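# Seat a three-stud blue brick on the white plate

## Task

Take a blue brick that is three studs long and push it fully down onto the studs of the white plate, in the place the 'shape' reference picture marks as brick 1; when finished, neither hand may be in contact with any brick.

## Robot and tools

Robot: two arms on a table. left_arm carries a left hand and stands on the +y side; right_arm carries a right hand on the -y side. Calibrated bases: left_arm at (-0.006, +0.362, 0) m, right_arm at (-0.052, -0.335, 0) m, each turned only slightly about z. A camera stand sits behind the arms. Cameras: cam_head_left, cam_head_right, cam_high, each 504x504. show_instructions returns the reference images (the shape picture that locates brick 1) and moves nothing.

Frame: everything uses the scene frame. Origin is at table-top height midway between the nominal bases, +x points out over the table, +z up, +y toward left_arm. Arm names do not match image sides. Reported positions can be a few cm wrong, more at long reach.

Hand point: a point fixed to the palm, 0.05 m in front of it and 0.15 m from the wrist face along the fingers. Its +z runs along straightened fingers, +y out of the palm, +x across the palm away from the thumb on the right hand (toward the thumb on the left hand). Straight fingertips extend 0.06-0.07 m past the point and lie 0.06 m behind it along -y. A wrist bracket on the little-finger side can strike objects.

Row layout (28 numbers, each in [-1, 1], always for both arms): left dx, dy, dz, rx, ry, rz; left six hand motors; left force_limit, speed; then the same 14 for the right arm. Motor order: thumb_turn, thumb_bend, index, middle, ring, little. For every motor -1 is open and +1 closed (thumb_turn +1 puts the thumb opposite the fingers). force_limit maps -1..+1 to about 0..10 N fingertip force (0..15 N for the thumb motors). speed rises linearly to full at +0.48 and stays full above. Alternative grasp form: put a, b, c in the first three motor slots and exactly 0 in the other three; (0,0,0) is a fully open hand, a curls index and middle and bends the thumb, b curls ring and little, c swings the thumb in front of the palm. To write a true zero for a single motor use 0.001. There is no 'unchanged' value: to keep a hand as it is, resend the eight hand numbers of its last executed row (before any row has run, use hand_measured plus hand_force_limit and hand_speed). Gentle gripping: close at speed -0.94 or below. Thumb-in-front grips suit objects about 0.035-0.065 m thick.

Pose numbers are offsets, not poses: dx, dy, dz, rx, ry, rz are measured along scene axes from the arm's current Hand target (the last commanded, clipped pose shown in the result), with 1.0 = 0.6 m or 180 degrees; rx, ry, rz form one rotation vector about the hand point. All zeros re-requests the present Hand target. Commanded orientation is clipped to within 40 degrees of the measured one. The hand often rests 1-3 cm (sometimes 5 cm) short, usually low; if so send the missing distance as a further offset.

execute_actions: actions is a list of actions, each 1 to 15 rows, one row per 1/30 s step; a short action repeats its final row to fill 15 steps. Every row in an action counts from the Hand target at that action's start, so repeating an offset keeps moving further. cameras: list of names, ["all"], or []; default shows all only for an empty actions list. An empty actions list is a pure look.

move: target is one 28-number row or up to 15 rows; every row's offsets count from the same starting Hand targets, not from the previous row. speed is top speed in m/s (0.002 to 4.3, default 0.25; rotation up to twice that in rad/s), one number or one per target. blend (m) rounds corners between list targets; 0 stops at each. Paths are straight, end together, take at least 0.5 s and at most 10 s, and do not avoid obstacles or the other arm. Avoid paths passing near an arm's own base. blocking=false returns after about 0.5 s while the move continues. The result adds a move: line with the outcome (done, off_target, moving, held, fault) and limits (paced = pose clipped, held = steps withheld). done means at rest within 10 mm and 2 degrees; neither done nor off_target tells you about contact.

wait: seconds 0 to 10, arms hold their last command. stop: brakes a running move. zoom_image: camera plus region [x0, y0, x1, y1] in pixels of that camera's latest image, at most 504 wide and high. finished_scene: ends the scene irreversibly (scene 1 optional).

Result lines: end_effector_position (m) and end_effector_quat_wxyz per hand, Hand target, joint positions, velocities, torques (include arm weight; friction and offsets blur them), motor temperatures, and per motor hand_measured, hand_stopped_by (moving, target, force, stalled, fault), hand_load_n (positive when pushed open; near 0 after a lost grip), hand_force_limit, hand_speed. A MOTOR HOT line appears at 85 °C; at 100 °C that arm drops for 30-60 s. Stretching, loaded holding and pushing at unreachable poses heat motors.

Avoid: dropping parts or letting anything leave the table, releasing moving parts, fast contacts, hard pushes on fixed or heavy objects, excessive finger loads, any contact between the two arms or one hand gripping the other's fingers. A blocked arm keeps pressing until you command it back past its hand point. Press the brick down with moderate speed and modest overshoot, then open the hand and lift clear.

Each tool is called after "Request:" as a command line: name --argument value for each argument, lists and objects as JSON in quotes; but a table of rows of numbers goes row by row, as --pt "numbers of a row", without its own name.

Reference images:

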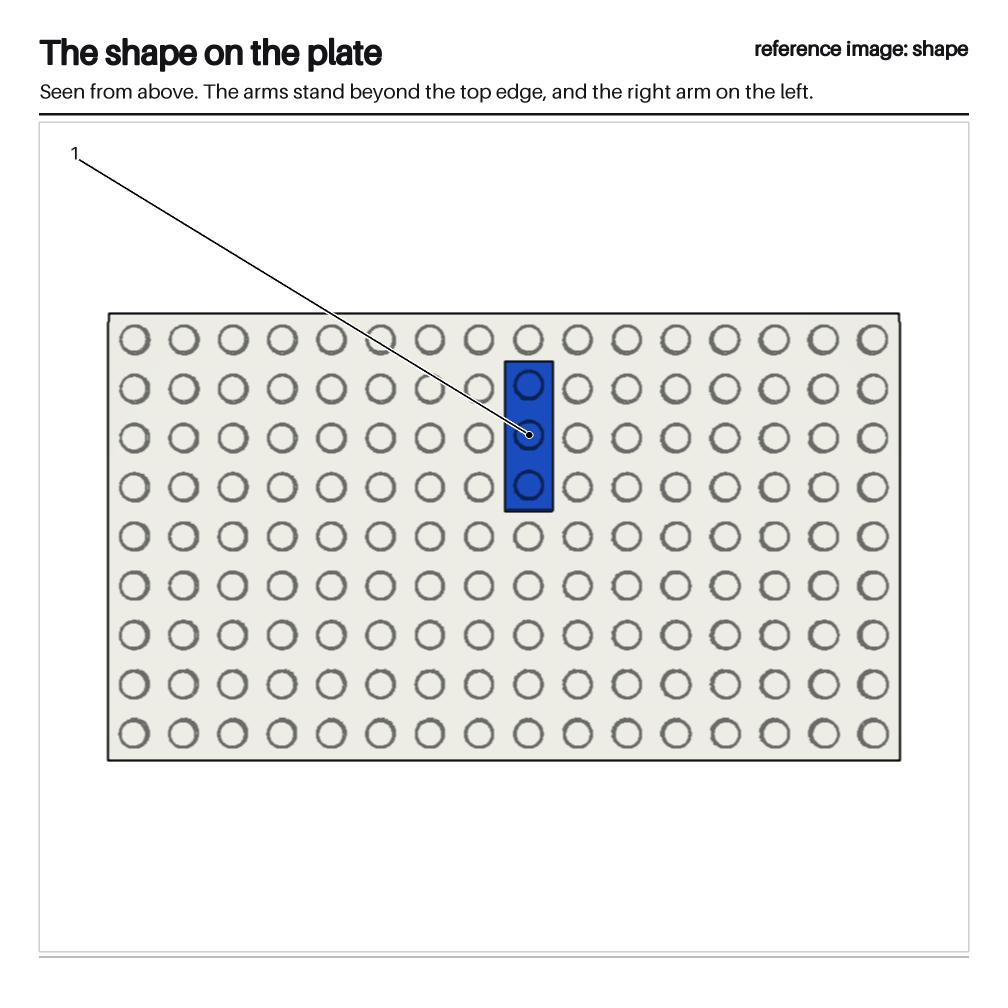

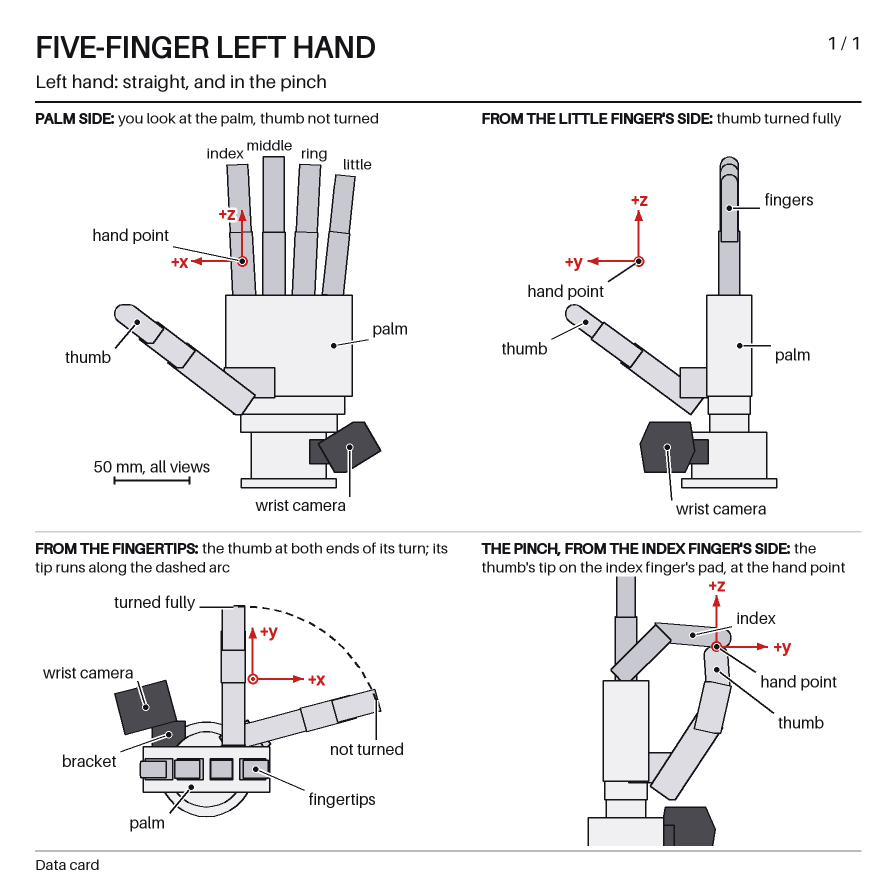

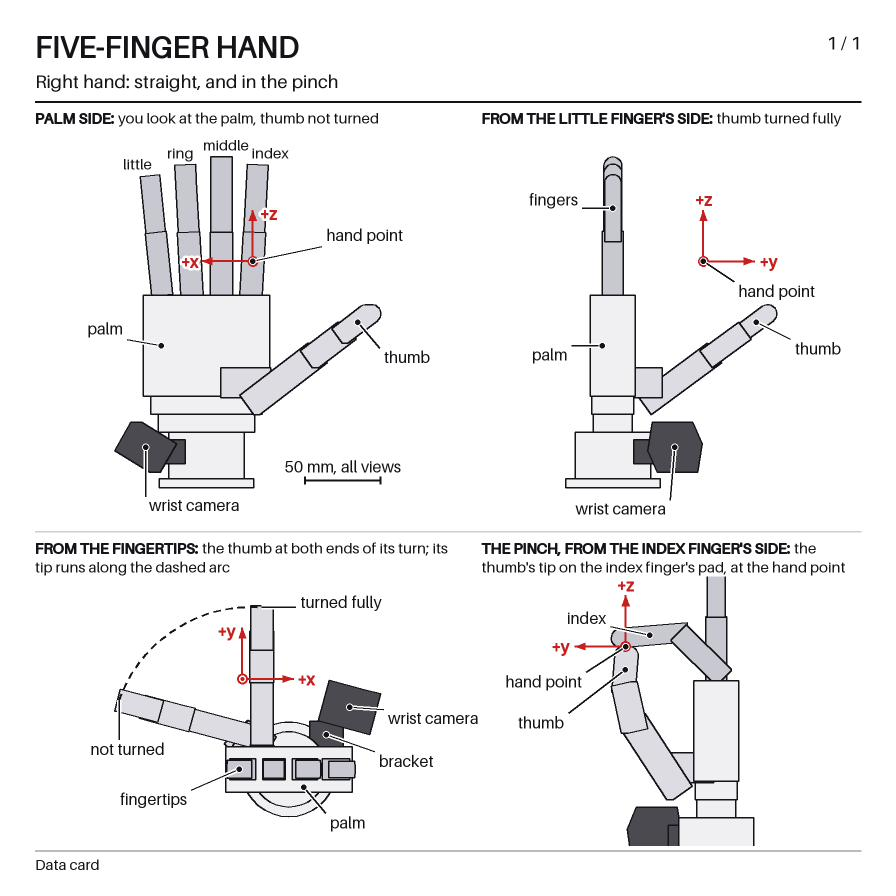

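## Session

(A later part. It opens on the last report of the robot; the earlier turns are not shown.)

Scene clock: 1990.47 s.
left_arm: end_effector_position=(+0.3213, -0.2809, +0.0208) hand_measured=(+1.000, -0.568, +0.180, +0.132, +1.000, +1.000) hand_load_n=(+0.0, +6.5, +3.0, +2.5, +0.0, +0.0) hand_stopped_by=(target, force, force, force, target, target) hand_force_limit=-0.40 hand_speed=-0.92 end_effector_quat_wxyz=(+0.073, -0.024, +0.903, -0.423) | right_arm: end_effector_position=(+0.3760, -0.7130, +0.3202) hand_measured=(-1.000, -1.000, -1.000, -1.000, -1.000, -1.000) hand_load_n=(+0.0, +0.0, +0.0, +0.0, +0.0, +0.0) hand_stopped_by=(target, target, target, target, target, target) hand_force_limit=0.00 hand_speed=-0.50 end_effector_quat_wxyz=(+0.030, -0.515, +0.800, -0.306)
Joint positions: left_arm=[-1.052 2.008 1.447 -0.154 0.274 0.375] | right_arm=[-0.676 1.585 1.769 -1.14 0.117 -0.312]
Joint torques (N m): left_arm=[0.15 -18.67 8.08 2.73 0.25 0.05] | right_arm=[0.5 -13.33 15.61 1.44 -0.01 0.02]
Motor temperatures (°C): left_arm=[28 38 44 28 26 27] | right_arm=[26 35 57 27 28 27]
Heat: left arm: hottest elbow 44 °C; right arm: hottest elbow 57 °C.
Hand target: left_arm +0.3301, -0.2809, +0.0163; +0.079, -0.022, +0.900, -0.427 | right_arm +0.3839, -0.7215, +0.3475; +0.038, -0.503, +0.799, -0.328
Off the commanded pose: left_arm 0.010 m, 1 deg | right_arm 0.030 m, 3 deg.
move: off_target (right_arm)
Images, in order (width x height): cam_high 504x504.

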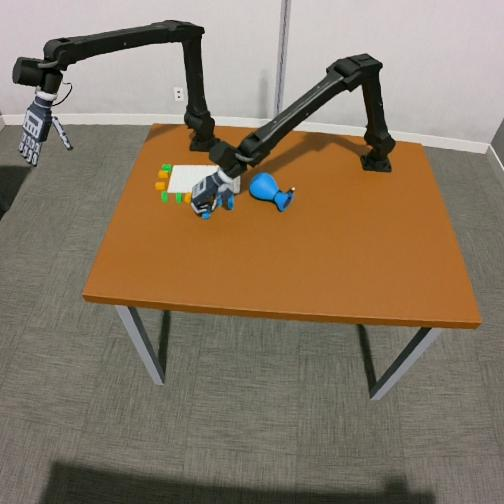

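Request:
move --target '[0,0.001,-0.0075,0,0,0, 1,-0.38,0.35,0.3,1,1, -0.4,-0.92, 0,0,0,0,0,0, 0,0,0,0,0,0, 0,-0.5]' --speed 0.04 --cameras '[]'

Request:
execute_actions --actions '[[[0,0,0,0,0,0, 1,-0.75,0.0,0.0,1,1, -0.1,-0.6, 0,0,0,0,0,0, 0,0,0,0,0,0, 0,-0.5]],[[0,0,0,0,0,0, 1,-0.75,0.0,0.0,1,1, -0.1,-0.6, 0,0,0,0,0,0, 0,0,0,0,0,0, 0,-0.5]]]' --cameras '["all"]'

Request:
zoom_image --camera "cam_head_right" --region '[360, 270, 420, 330]'

Request:
zoom_image --camera "cam_high" --region '[190, 180, 250, 240]'

Scene clock: 1996.50 s.
left_arm: end_effector_position=(+0.3224, -0.2829, +0.0224) hand_measured=(+1.000, -0.568, +0.180, +0.132, +1.000, +1.000) hand_load_n=(+0.0, +7.0, +3.0, +2.5, +0.0, +0.0) hand_stopped_by=(target, force, force, force, target, target) hand_force_limit=-0.40 hand_speed=-0.92 end_effector_quat_wxyz=(+0.075, -0.023, +0.901, -0.427) | right_arm: end_effector_position=(+0.3760, -0.7130, +0.3202) hand_measured=(-1.000, -1.000, -1.000, -1.000, -1.000, -1.000) hand_load_n=(+0.0, +0.0, +0.0, +0.0, +0.0, -0.5) hand_stopped_by=(target, target, target, target, target, target) hand_force_limit=0.00 hand_speed=-0.50 end_effector_quat_wxyz=(+0.030, -0.515, +0.800, -0.306)
Joint positions: left_arm=[-1.052 2.008 1.447 -0.144 0.275 0.375] | right_arm=[-0.676 1.585 1.769 -1.14 0.117 -0.312]
Joint torques (N m): left_arm=[0.21 -18.26 7.71 2.8 0.25 0.06] | right_arm=[-0.09 -13.8 15.68 1.37 -0.02 -0.02]
Motor temperatures (°C): left_arm=[28 38 44 28 26 27] | right_arm=[26 35 57 27 28 27]
Heat: left arm: hottest elbow 44 °C; right arm: hottest elbow 57 °C.
Hand target: left_arm +0.3301, -0.2804, +0.0119; +0.079, -0.022, +0.900, -0.428 | right_arm +0.3839, -0.7215, +0.3475; +0.038, -0.503, +0.799, -0.328
Off the commanded pose: left_arm 0.013 m, 0 deg | right_arm 0.030 m, 3 deg.
move: off_target (left_arm, right_arm)
No camera images: "cameras" was empty.

Scene clock: 1997.70 s.
left_arm: end_effector_position=(+0.3224, -0.2829, +0.0224) hand_measured=(+1.000, -0.750, +0.000, +0.000, +1.000, +1.000) hand_load_n=(+0.0, +0.0, +0.0, +0.0, +0.0, +0.0) hand_stopped_by=(target, target, target, target, target, target) hand_force_limit=-0.10 hand_speed=-0.60 end_effector_quat_wxyz=(+0.075, -0.023, +0.901, -0.427) | right_arm: end_effector_position=(+0.3760, -0.7130, +0.3202) hand_measured=(-1.000, -1.000, -1.000, -1.000, -1.000, -1.000) hand_load_n=(+0.0, +0.0, +0.0, +0.0, +0.0, +0.0) hand_stopped_by=(target, target, target, target, target, target) hand_force_limit=0.00 hand_speed=-0.50 end_effector_quat_wxyz=(+0.030, -0.515, +0.800, -0.306)
Joint positions: left_arm=[-1.052 2.008 1.447 -0.144 0.275 0.375] | right_arm=[-0.676 1.585 1.769 -1.14 0.117 -0.312]
Joint torques (N m): left_arm=[0.21 -18.26 7.69 2.77 0.25 0.05] | right_arm=[0.15 -13.57 15.72 1.51 -0.05 -0.01]
Motor temperatures (°C): left_arm=[28 37 44 28 26 27] | right_arm=[26 35 57 27 28 27]
Heat: left arm: hottest elbow 44 °C; right arm: hottest elbow 57 °C.
Hand target: left_arm +0.3301, -0.2804, +0.0119; +0.079, -0.022, +0.900, -0.428 | right_arm +0.3839, -0.7215, +0.3475; +0.038, -0.503, +0.799, -0.328
Off the commanded pose: left_arm 0.013 m, 0 deg | right_arm 0.030 m, 3 deg.

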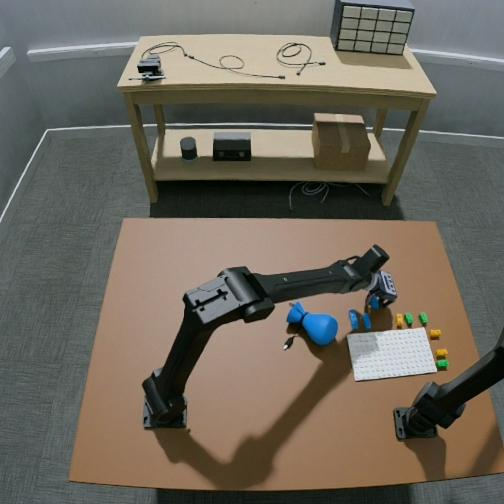

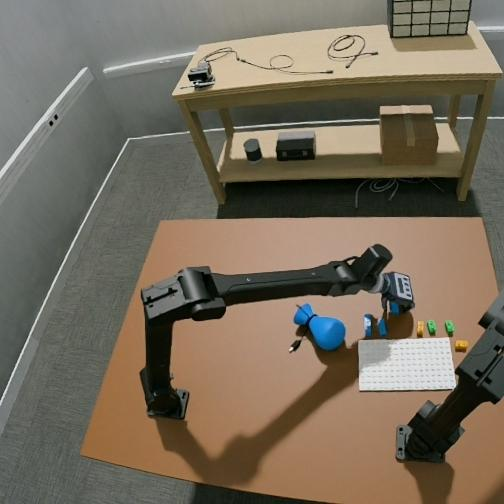

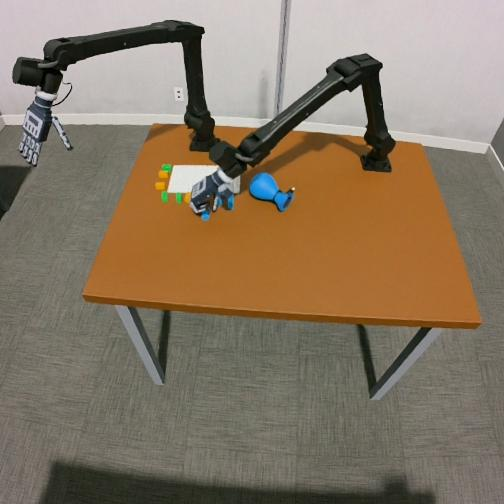

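Scaled by 8.400.

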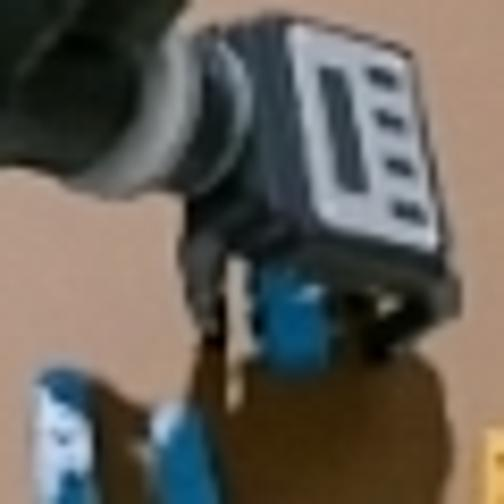

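Scaled by 8.400.

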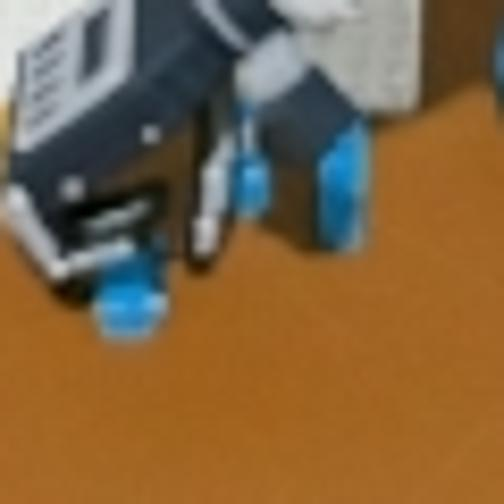

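Request:
move --pt "0 -0.05 0.12 0 0 0 1 -0.75 0.0 0.0 1 1 -0.1 -0.6 0 0 0 0 0 0 0 0 0 0 0 0 0 -0.5" --pt "0.1 -0.02 0.25 0 0 0 1 -0.66 0.02 0.05 1 1 -0.1 -0.6 0 0 0 0 0 0 0 0 0 0 0 0 0 -0.5" --speed '[0.07,0.15]' --blend '[0.02,0]' --cameras '["all"]'

Request:
zoom_image --camera "cam_head_right" --region '[355, 290, 405, 340]'

Request:
zoom_image --camera "cam_high" --region '[195, 180, 245, 230]'

Request:
zoom_image --camera "cam_head_left" --region '[340, 285, 390, 335]'

Scene clock: 2007.07 s.
left_arm: end_effector_position=(+0.3783, -0.2775, +0.1252) hand_measured=(+1.000, -0.660, +0.020, +0.050, +1.000, +1.000) hand_load_n=(+0.0, +0.0, +0.0, +0.0, +0.0, +0.0) hand_stopped_by=(target, target, target, target, target, target) hand_force_limit=-0.10 hand_speed=-0.60 end_effector_quat_wxyz=(+0.062, -0.033, +0.911, -0.405) | right_arm: end_effector_position=(+0.3760, -0.7130, +0.3202) hand_measured=(-1.000, -1.000, -1.000, -1.000, -1.000, -1.000) hand_load_n=(+0.0, +0.0, +0.0, +0.0, +0.0, +0.0) hand_stopped_by=(target, target, target, target, target, target) hand_force_limit=0.00 hand_speed=-0.50 end_effector_quat_wxyz=(+0.030, -0.515, +0.800, -0.306)
Joint positions: left_arm=[-0.976 1.987 1.733 -0.522 0.325 0.42] | right_arm=[-0.676 1.585 1.769 -1.14 0.117 -0.312]
Joint torques (N m): left_arm=[-0.67 -21.3 13.44 1.17 0.27 0.06] | right_arm=[0.26 -13.63 15.72 1.44 -0.04 0]
Motor temperatures (°C): left_arm=[28 37 45 28 26 27] | right_arm=[26 35 58 27 28 27]
Heat: left arm: hottest elbow 45 °C; right arm: hottest elbow 58 °C.
Hand target: left_arm +0.3901, -0.2923, +0.1619; +0.079, -0.022, +0.900, -0.427 | right_arm +0.3839, -0.7215, +0.3475; +0.038, -0.503, +0.799, -0.328
Off the commanded pose: left_arm 0.041 m, 4 deg | right_arm 0.030 m, 3 deg.
move: off_target (left_arm, right_arm); target 2's new numbers were sent with left_arm's hand 0.041 m and 4 deg from that target

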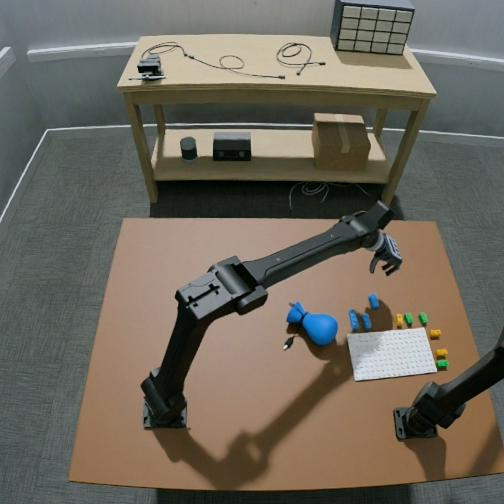

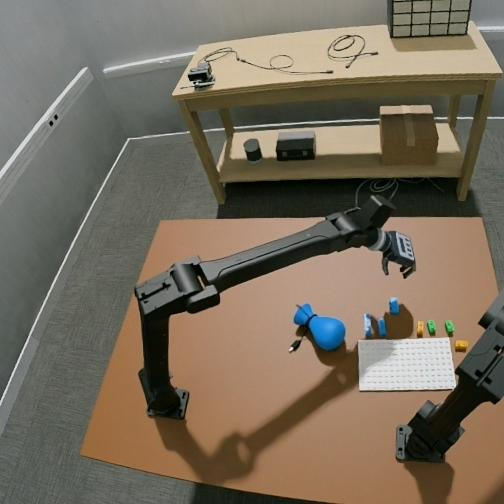

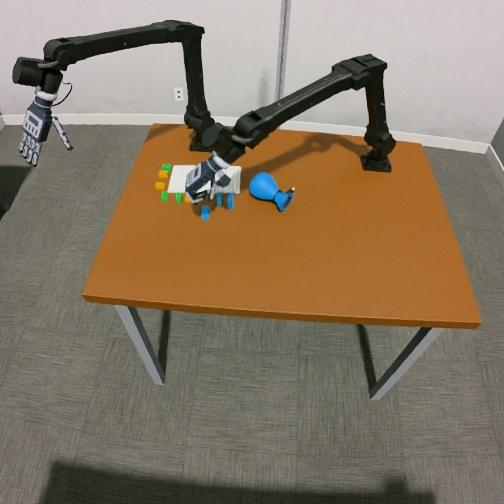

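Scaled by 10.080.

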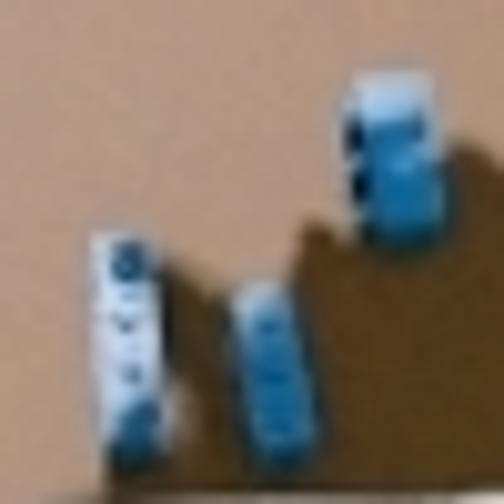

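Scaled by 10.080.

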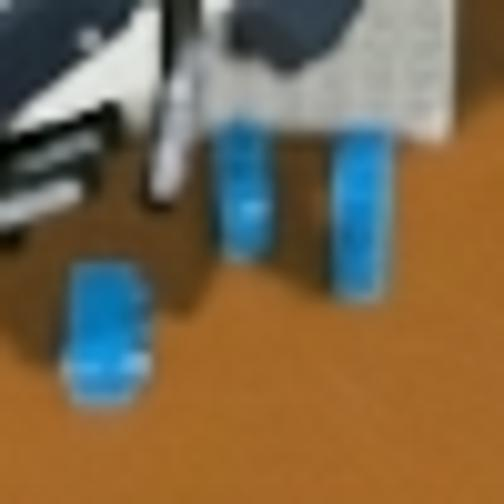

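Scaled by 10.080.

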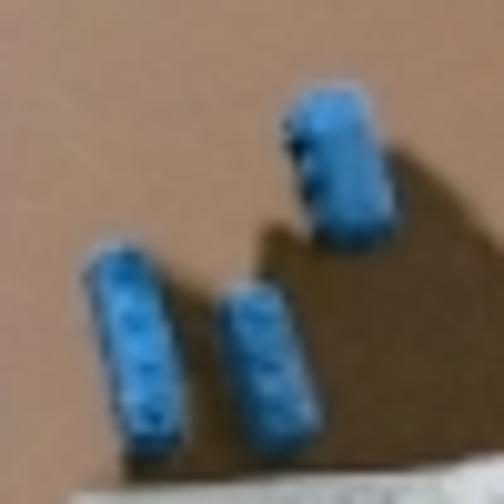

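Request:
move --pt "-0.2335 0.068 -0.05 0 0 0 1 -0.55 0.07 0.02 1 1 -0.1 -0.6 0 0 0 0 0 0 0 0 0 0 0 0 0 -0.5" --pt "-0.2335 0.0722 -0.16 0 0 0 1 -0.55 0.07 0.02 1 1 -0.1 -0.6 0 0 0 0 0 0 0 0 0 0 0 0 0 -0.5" --speed '[0.15,0.07]' --blend '[0.0,0]' --cameras '["all"]'

Request:
zoom_image --camera "cam_head_right" --region '[360, 295, 410, 345]'

Request:
zoom_image --camera "cam_high" --region '[195, 175, 245, 225]'

Request:
zoom_image --camera "cam_head_left" --region '[345, 285, 395, 335]'

Scene clock: 2057.53 s.
left_arm: end_effector_position=(+0.2514, -0.2435, +0.0684) hand_measured=(+1.000, -0.550, +0.070, +0.020, +1.000, +1.000) hand_load_n=(+0.0, +0.0, +0.0, +0.0, +0.0, +0.0) hand_stopped_by=(target, target, target, target, target, target) hand_force_limit=-0.10 hand_speed=-0.60 end_effector_quat_wxyz=(+0.079, -0.019, +0.903, -0.422) | right_arm: end_effector_position=(+0.3760, -0.7130, +0.3202) hand_measured=(-1.000, -1.000, -1.000, -1.000, -1.000, -1.000) hand_load_n=(+0.0, +0.0, +0.0, +0.0, +0.0, +0.0) hand_stopped_by=(target, target, target, target, target, target) hand_force_limit=0.00 hand_speed=-0.50 end_effector_quat_wxyz=(+0.030, -0.515, +0.800, -0.306)
Joint positions: left_arm=[-1.128 1.792 1.252 -0.162 0.209 0.337] | right_arm=[-0.676 1.585 1.769 -1.14 0.117 -0.312]
Joint torques (N m): left_arm=[-1.2 -15.68 8.18 2.77 0.07 -0.15] | right_arm=[0.32 -13.1 15.65 1.46 0 -0.02]
Motor temperatures (°C): left_arm=[28 41 53 28 26 27] | right_arm=[26 35 58 27 28 27]
Heat: left arm: hottest elbow 53 °C; right arm: hottest elbow 58 °C.
Hand target: left_arm +0.2500, -0.2491, +0.0658; +0.079, -0.022, +0.900, -0.427 | right_arm +0.3839, -0.7215, +0.3475; +0.038, -0.503, +0.799, -0.328
Off the commanded pose: left_arm 0.006 m, 1 deg | right_arm 0.030 m, 3 deg.
move: off_target (right_arm)

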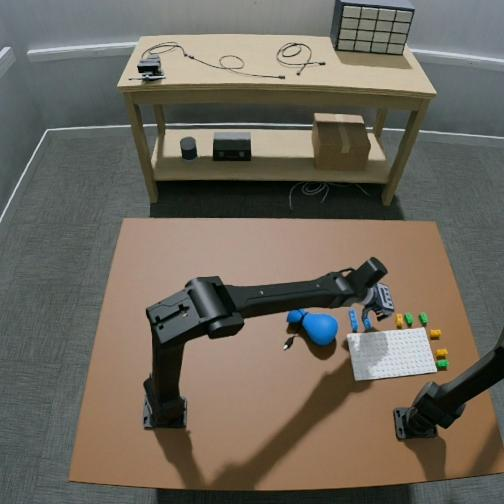

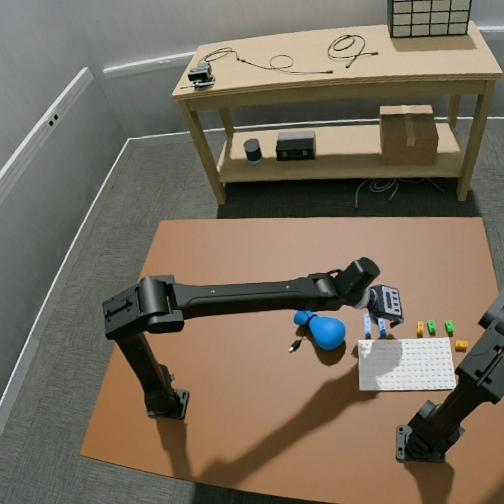

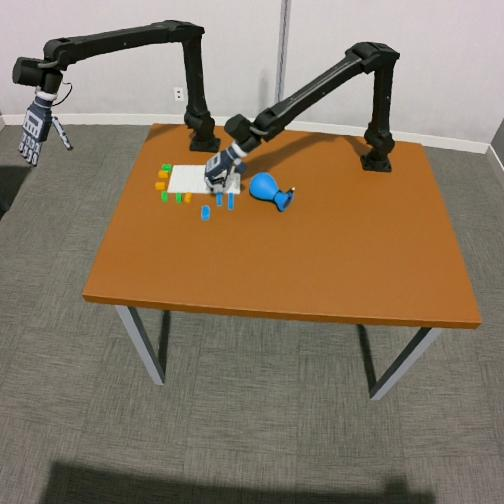

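Scaled by 10.080.

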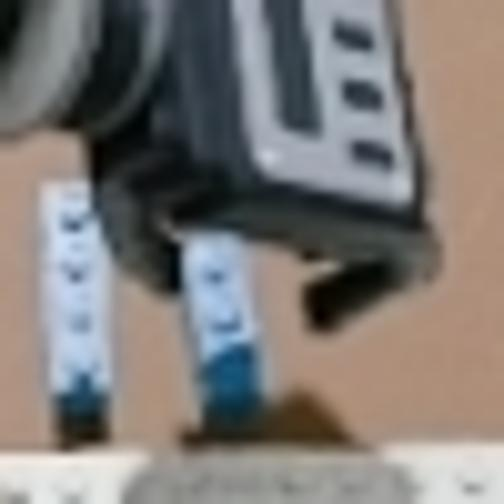

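Scaled by 10.080.

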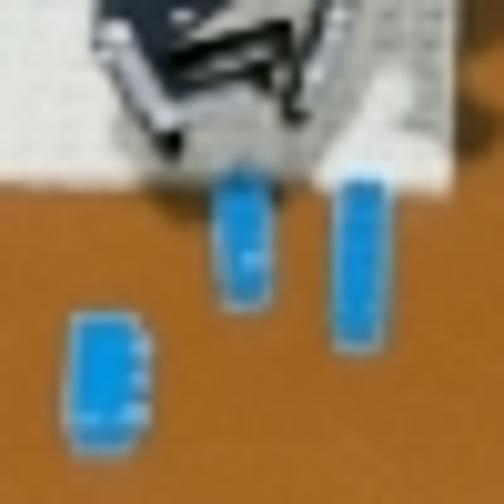

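Scaled by 10.080.

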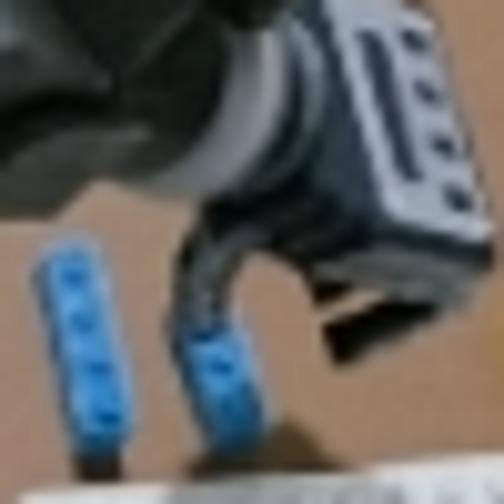

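Request:
move --target '[0.0,0.0,-0.055,0,0,0, 1,-0.55,0.07,0.02,1,1, -0.1,-0.6, 0,0,0,0,0,0, 0,0,0,0,0,0, 0,-0.5]' --speed 0.05 --cameras '["all"]'

Request:
zoom_image --camera "cam_head_right" --region '[360, 300, 410, 350]'

Request:
zoom_image --camera "cam_high" --region '[200, 180, 240, 220]'

Request:
zoom_image --camera "cam_head_left" --region '[345, 290, 395, 340]'

Scene clock: 2068.27 s.
left_arm: end_effector_position=(+0.2519, -0.2445, +0.0377) hand_measured=(+1.000, -0.550, +0.070, +0.020, +1.000, +1.000) hand_load_n=(+0.0, +0.0, +0.0, +0.0, +0.0, +0.0) hand_stopped_by=(target, target, target, target, target, target) hand_force_limit=-0.10 hand_speed=-0.60 end_effector_quat_wxyz=(+0.080, -0.019, +0.902, -0.423) | right_arm: end_effector_position=(+0.3760, -0.7130, +0.3202) hand_measured=(-1.000, -1.000, -1.000, -1.000, -1.000, -1.000) hand_load_n=(+0.0, +0.0, +0.0, +0.0, +0.0, +0.0) hand_stopped_by=(target, target, target, target, target, target) hand_force_limit=0.00 hand_speed=-0.50 end_effector_quat_wxyz=(+0.030, -0.515, +0.800, -0.306)
Joint positions: left_arm=[-1.128 1.837 1.222 -0.083 0.209 0.337] | right_arm=[-0.676 1.585 1.769 -1.14 0.117 -0.312]
Joint torques (N m): left_arm=[-1.2 -15.85 7.76 2.73 0.07 -0.15] | right_arm=[0.21 -13.57 15.79 1.62 0.02 0.02]
Motor temperatures (°C): left_arm=[28 40 50 28 26 27] | right_arm=[26 35 58 27 28 27]
Heat: left arm: hottest elbow 50 °C; right arm: hottest elbow 58 °C.
Hand target: left_arm +0.2500, -0.2490, +0.0328; +0.079, -0.022, +0.900, -0.427 | right_arm +0.3839, -0.7215, +0.3475; +0.038, -0.503, +0.799, -0.328
Off the commanded pose: left_arm 0.007 m, 1 deg | right_arm 0.030 m, 3 deg.
move: off_target (right_arm)

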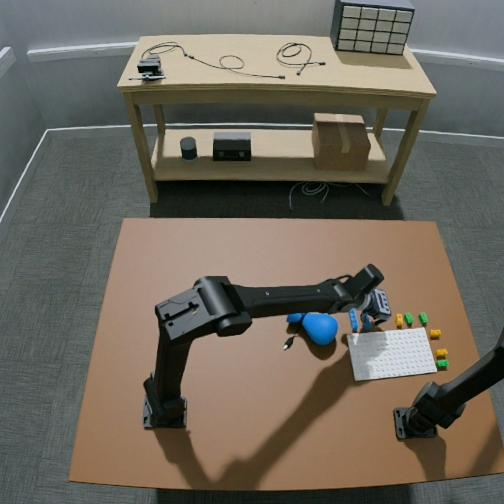

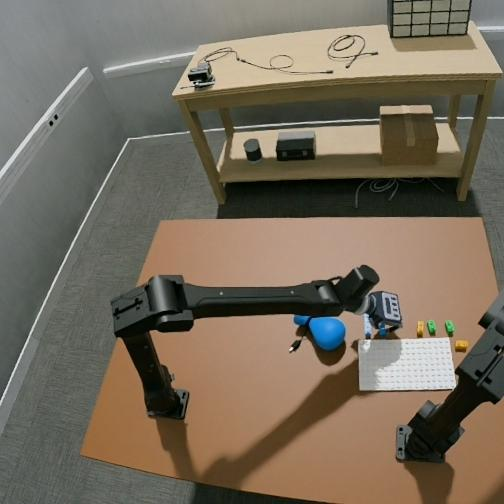

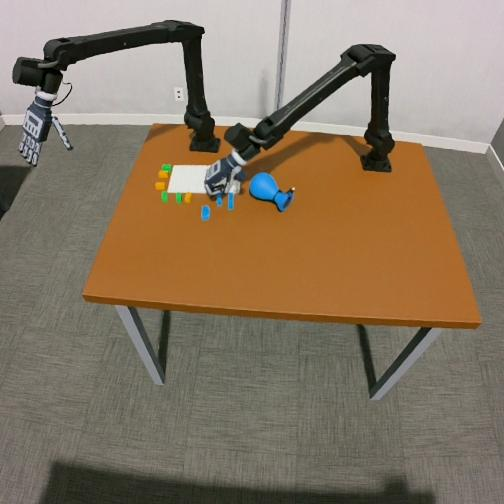

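Scaled by 10.080.

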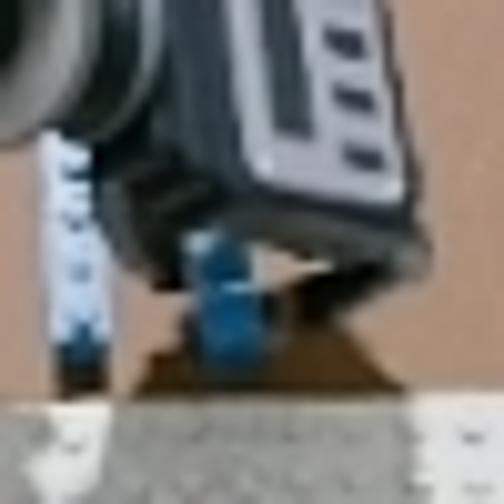

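Scaled by 12.600.

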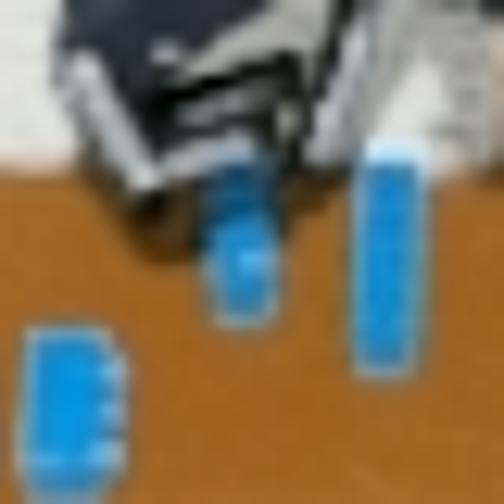

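Scaled by 10.080.

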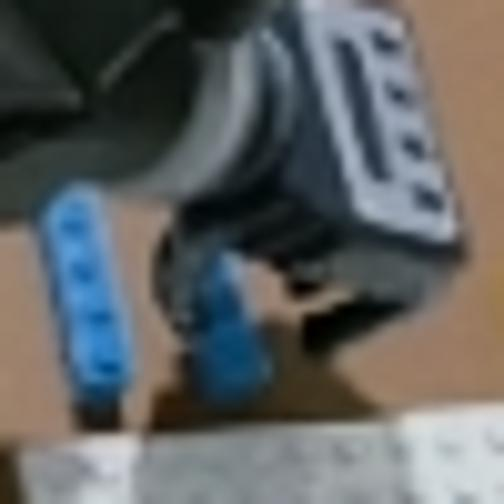

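Request:
move --target '[0.0,0.0015,-0.025,0,0,0, 1,-0.55,0.07,0.02,1,1, -0.1,-0.6, 0,0,0,0,0,0, 0,0,0,0,0,0, 0,-0.5]' --speed 0.04 --cameras '["all"]'

Request:
zoom_image --camera "cam_head_right" --region '[360, 300, 410, 350]'

Request:
zoom_image --camera "cam_high" --region '[200, 180, 240, 220]'

Scene clock: 2074.83 s.
left_arm: end_effector_position=(+0.2517, -0.2441, +0.0228) hand_measured=(+1.000, -0.550, +0.070, +0.020, +1.000, +1.000) hand_load_n=(+0.0, +0.0, +0.0, +0.0, +0.5, +0.0) hand_stopped_by=(target, target, target, target, target, target) hand_force_limit=-0.10 hand_speed=-0.60 end_effector_quat_wxyz=(+0.080, -0.019, +0.902, -0.424) | right_arm: end_effector_position=(+0.3760, -0.7130, +0.3202) hand_measured=(-1.000, -1.000, -1.000, -1.000, -1.000, -1.000) hand_load_n=(+0.0, +0.0, +0.0, +0.0, +0.0, +0.0) hand_stopped_by=(target, target, target, target, target, target) hand_force_limit=0.00 hand_speed=-0.50 end_effector_quat_wxyz=(+0.030, -0.515, +0.800, -0.306)
Joint positions: left_arm=[-1.128 1.86 1.208 -0.046 0.209 0.337] | right_arm=[-0.676 1.585 1.769 -1.14 0.117 -0.312]
Joint torques (N m): left_arm=[-1.14 -15.97 7.6 2.82 0.09 -0.14] | right_arm=[0.62 -13.33 15.83 1.51 -0.01 -0.02]
Motor temperatures (°C): left_arm=[28 40 49 28 26 27] | right_arm=[26 35 58 27 28 27]
Heat: left arm: hottest elbow 49 °C; right arm: hottest elbow 58 °C.
Hand target: left_arm +0.2500, -0.2482, +0.0178; +0.079, -0.022, +0.900, -0.428 | right_arm +0.3839, -0.7215, +0.3475; +0.038, -0.503, +0.799, -0.328
Off the commanded pose: left_arm 0.007 m, 1 deg | right_arm 0.030 m, 3 deg.
move: off_target (right_arm)

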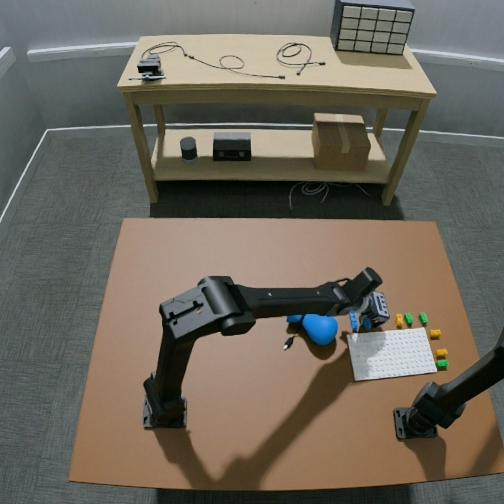

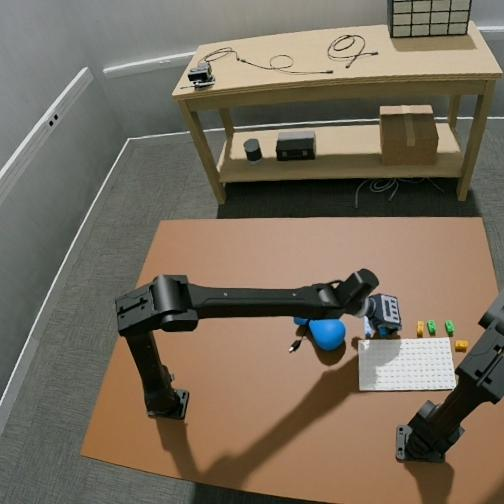

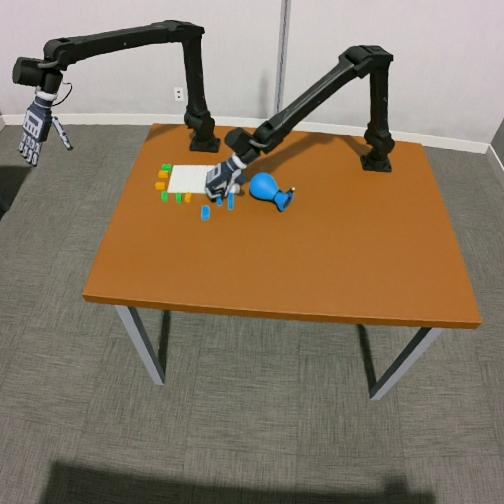

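Scaled by 10.080.

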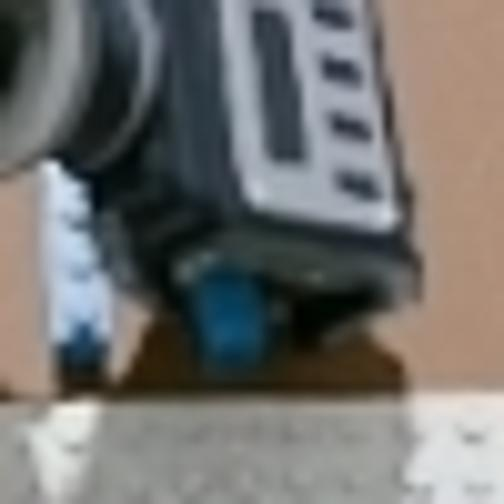

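Scaled by 12.600.

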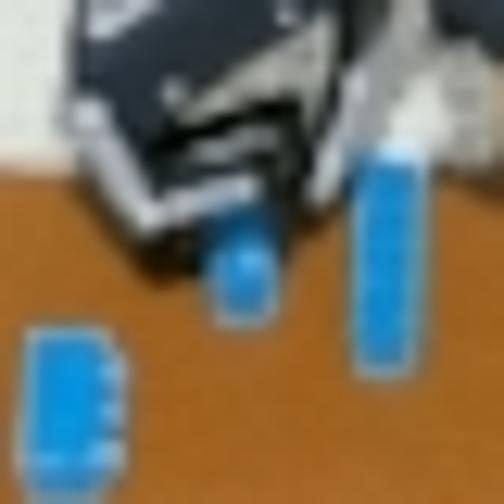

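Request:
execute_actions --actions '[[[0,0,0,0,0,0, 1,-0.44,0.07,0.02,1,1, -0.1,-0.8, 0,0,0,0,0,0, 0,0,0,0,0,0, 0,-0.5]],[[0,0,0,0,0,0, 1,-0.44,0.45,0.14,1,1, -0.5,-0.92, 0,0,0,0,0,0, 0,0,0,0,0,0, 0,-0.5]],[[0,0,0,0,0,0, 1,-0.44,0.45,0.14,1,1, -0.5,-0.92, 0,0,0,0,0,0, 0,0,0,0,0,0, 0,-0.5]],[[0,0,0,0,0,0, 1,-0.44,0.45,0.14,1,1, -0.5,-0.92, 0,0,0,0,0,0, 0,0,0,0,0,0, 0,-0.5]]]' --cameras '[]'

Request:
execute_actions --actions '[[[0,0,0,0,0,0, 1,-0.44,0.5,0.4,1,1, 0.0,-0.93, 0,0,0,0,0,0, 0,0,0,0,0,0, 0,-0.5]],[[0,0,0,0,0,0, 1,-0.44,0.5,0.4,1,1, 0.0,-0.93, 0,0,0,0,0,0, 0,0,0,0,0,0, 0,-0.5]]]' --cameras '["all"]'

Request:
zoom_image --camera "cam_head_right" --region '[365, 305, 405, 345]'

Request:
zoom_image --camera "cam_high" --region '[200, 180, 240, 220]'

Scene clock: 2084.13 s.
left_arm: end_effector_position=(+0.2517, -0.2441, +0.0228) hand_measured=(+1.000, -0.440, +0.210, +0.140, +1.000, +1.000) hand_load_n=(-2.5, +4.5, +3.5, +0.0, +0.0, +0.5) hand_stopped_by=(target, target, force, target, target, target) hand_force_limit=-0.50 hand_speed=-0.92 end_effector_quat_wxyz=(+0.080, -0.019, +0.902, -0.424) | right_arm: end_effector_position=(+0.3760, -0.7130, +0.3202) hand_measured=(-1.000, -1.000, -1.000, -1.000, -1.000, -1.000) hand_load_n=(+0.0, +0.0, +0.0, +0.0, +0.0, +0.0) hand_stopped_by=(target, target, target, target, target, target) hand_force_limit=0.00 hand_speed=-0.50 end_effector_quat_wxyz=(+0.030, -0.515, +0.800, -0.306)
Joint positions: left_arm=[-1.128 1.86 1.208 -0.046 0.209 0.337] | right_arm=[-0.676 1.585 1.769 -1.14 0.117 -0.312]
Joint torques (N m): left_arm=[-1.14 -15.97 7.6 2.76 0.09 -0.14] | right_arm=[0.21 -13.57 15.72 1.47 -0.04 0]
Motor temperatures (°C): left_arm=[28 38 46 28 26 27] | right_arm=[26 35 58 27 28 27]
Heat: left arm: hottest elbow 46 °C; right arm: hottest elbow 58 °C.
Hand target: left_arm +0.2500, -0.2482, +0.0178; +0.079, -0.022, +0.900, -0.427 | right_arm +0.3839, -0.7215, +0.3475; +0.038, -0.503, +0.799, -0.328
Off the commanded pose: left_arm 0.007 m, 1 deg | right_arm 0.030 m, 3 deg.
No camera images: "cameras" was empty.

Scene clock: 2085.33 s.
left_arm: end_effector_position=(+0.2518, -0.2444, +0.0231) hand_measured=(+1.000, -0.442, +0.222, +0.164, +1.000, +1.000) hand_load_n=(+0.5, +12.0, +4.0, +5.5, +0.0, +0.0) hand_stopped_by=(target, target, force, force, target, target) hand_force_limit=0.00 hand_speed=-0.93 end_effector_quat_wxyz=(+0.080, -0.019, +0.902, -0.424) | right_arm: end_effector_position=(+0.3760, -0.7130, +0.3202) hand_measured=(-1.000, -1.000, -1.000, -1.000, -1.000, -1.000) hand_load_n=(+0.0, +0.0, +0.0, +0.0, +0.0, +0.0) hand_stopped_by=(target, target, target, target, target, target) hand_force_limit=0.00 hand_speed=-0.50 end_effector_quat_wxyz=(+0.030, -0.515, +0.800, -0.306)
Joint positions: left_arm=[-1.128 1.86 1.208 -0.045 0.209 0.337] | right_arm=[-0.676 1.585 1.769 -1.14 0.117 -0.312]
Joint torques (N m): left_arm=[-1.14 -15.97 7.58 2.7 0.09 -0.14] | right_arm=[-0.15 -13.86 15.84 1.55 -0.04 -0.02]
Motor temperatures (°C): left_arm=[28 38 46 28 26 27] | right_arm=[26 35 58 27 28 27]
Heat: left arm: hottest elbow 46 °C; right arm: hottest elbow 58 °C.
Hand target: left_arm +0.2500, -0.2482, +0.0178; +0.079, -0.022, +0.900, -0.427 | right_arm +0.3839, -0.7215, +0.3475; +0.038, -0.503, +0.799, -0.328
Off the commanded pose: left_arm 0.007 m, 1 deg | right_arm 0.030 m, 3 deg.

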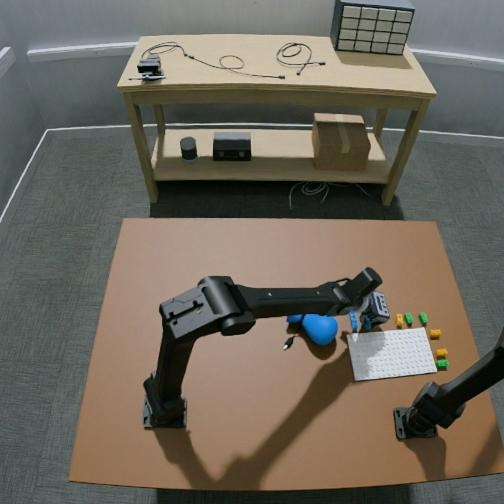

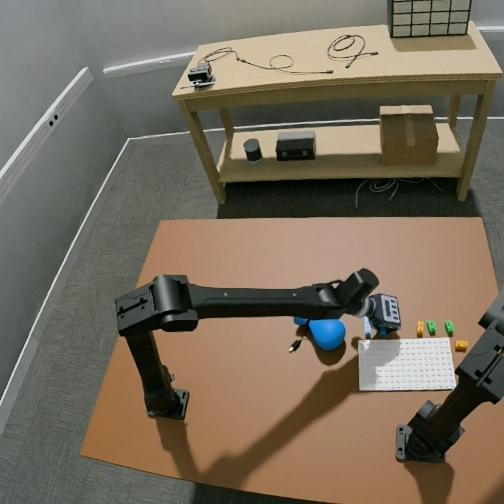

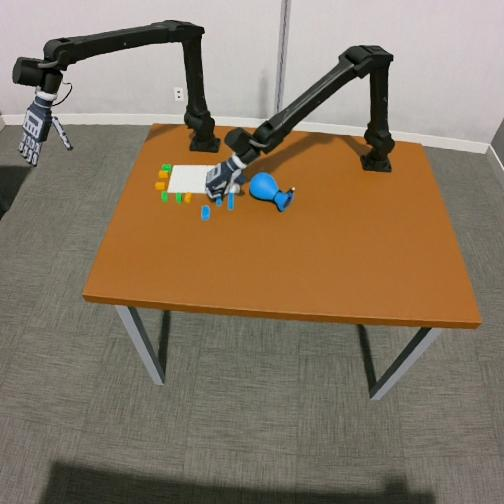

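Scaled by 12.600.

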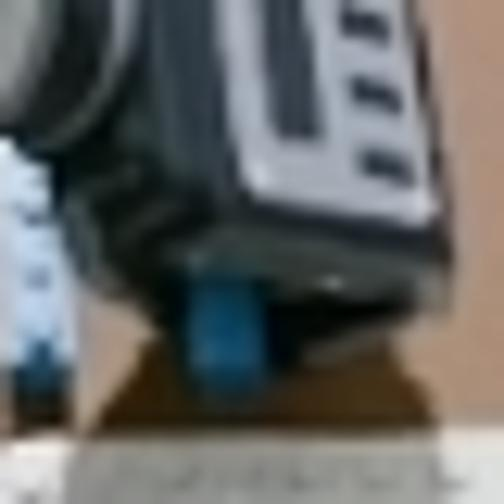

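Scaled by 12.600.

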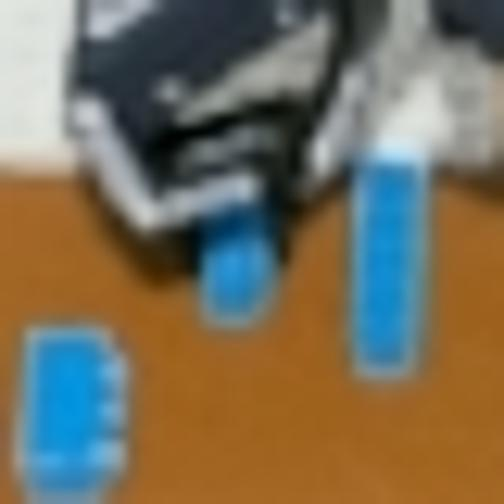

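Request:
move --pt "0 -0.04 0.16 0 0 0 1 -0.44 0.5 0.4 1 1 0.0 -0.93 0 0 0 0 0 0 0 0 0 0 0 0 0 -0.5" --pt "-0.2458 -0.092 0.135 0 0 0 1 -0.44 0.5 0.4 1 1 0.0 -0.93 0 0 0 0 0 0 0 0 0 0 0 0 0 -0.5" --pt "-0.2458 -0.0917 0.04 0 0 0 1 -0.44 0.5 0.4 1 1 0.0 -0.93 0 0 0 0 0 0 0 0 0 0 0 0 0 -0.5" --speed '[0.08,0.12,0.05]' --blend '[0.02,0.0,0]' --cameras '["all"]'

Request:
zoom_image --camera "cam_head_right" --region '[384, 358, 420, 394]'

Request:
zoom_image --camera "cam_head_left" --region '[374, 346, 410, 382]'

Request:
zoom_image --camera "cam_high" --region '[190, 155, 230, 195]'

Scene clock: 2101.33 s.
left_arm: end_effector_position=(+0.1047, -0.2988, +0.0461) hand_measured=(+1.000, -0.442, +0.222, +0.164, +1.000, +1.000) hand_load_n=(+1.0, +12.5, +4.0, +5.5, +0.5, +0.0) hand_stopped_by=(target, target, force, force, target, target) hand_force_limit=0.00 hand_speed=-0.93 end_effector_quat_wxyz=(+0.080, -0.018, +0.903, -0.423) | right_arm: end_effector_position=(+0.3760, -0.7130, +0.3202) hand_measured=(-1.000, -1.000, -1.000, -1.000, -1.000, -1.000) hand_load_n=(+0.0, +0.0, +0.0, +0.0, +0.0, +0.0) hand_stopped_by=(target, target, target, target, target, target) hand_force_limit=0.00 hand_speed=-0.50 end_effector_quat_wxyz=(+0.030, -0.515, +0.800, -0.306)
Joint positions: left_arm=[-1.411 1.831 1.237 -0.088 -0.01 0.16] | right_arm=[-0.676 1.585 1.769 -1.14 0.117 -0.312]
Joint torques (N m): left_arm=[-1.08 -15.97 7.9 2.8 -0.08 -0.15] | right_arm=[-0.03 -13.39 15.72 1.61 -0.02 -0.03]
Motor temperatures (°C): left_arm=[28 37 44 28 26 27] | right_arm=[26 35 58 27 28 27]
Heat: left arm: hottest elbow 44 °C; right arm: hottest elbow 58 °C.
Hand target: left_arm +0.1027, -0.3031, +0.0419; +0.079, -0.022, +0.900, -0.427 | right_arm +0.3839, -0.7215, +0.3475; +0.038, -0.503, +0.799, -0.328
Off the commanded pose: left_arm 0.007 m, 1 deg | right_arm 0.030 m, 3 deg.
move: off_target (right_arm)

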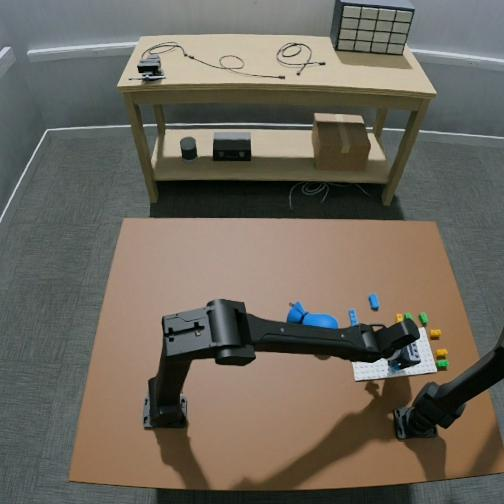

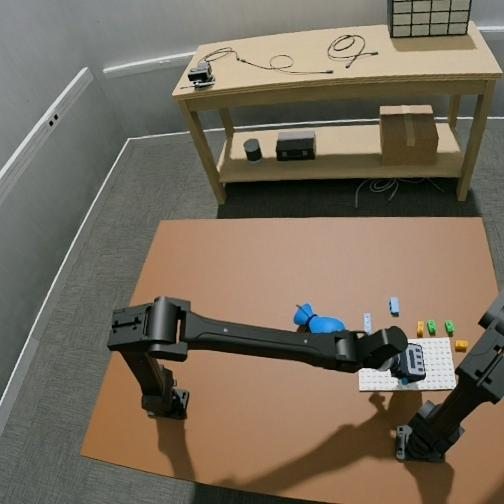

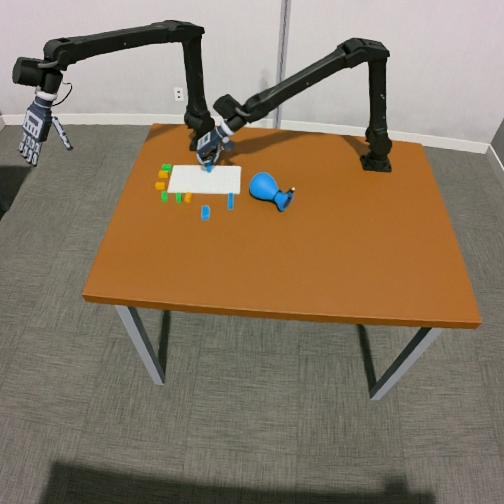

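Scaled by 14.000.

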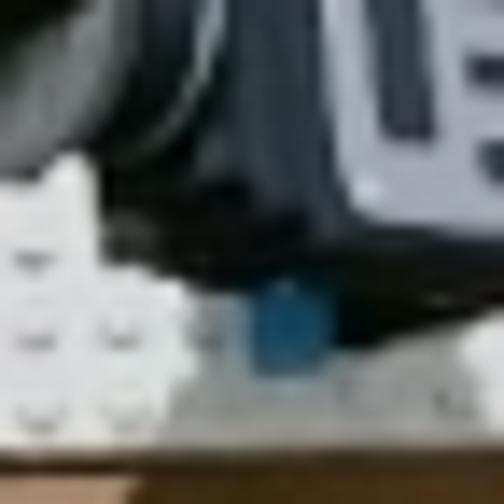

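Scaled by 14.000.

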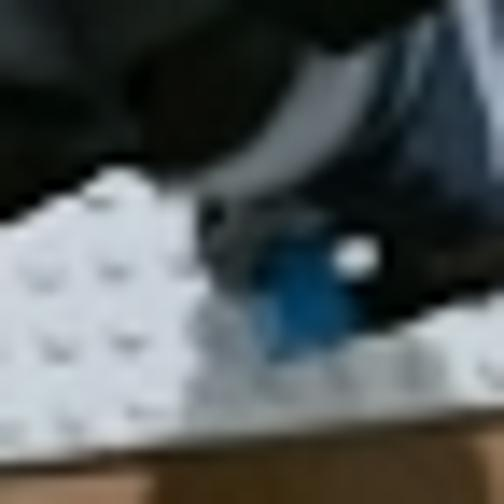

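Scaled by 12.600.

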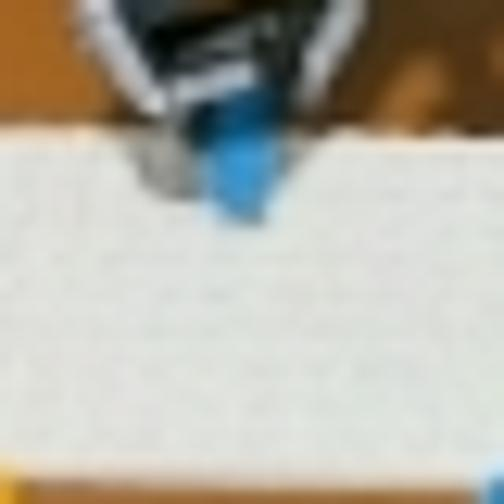

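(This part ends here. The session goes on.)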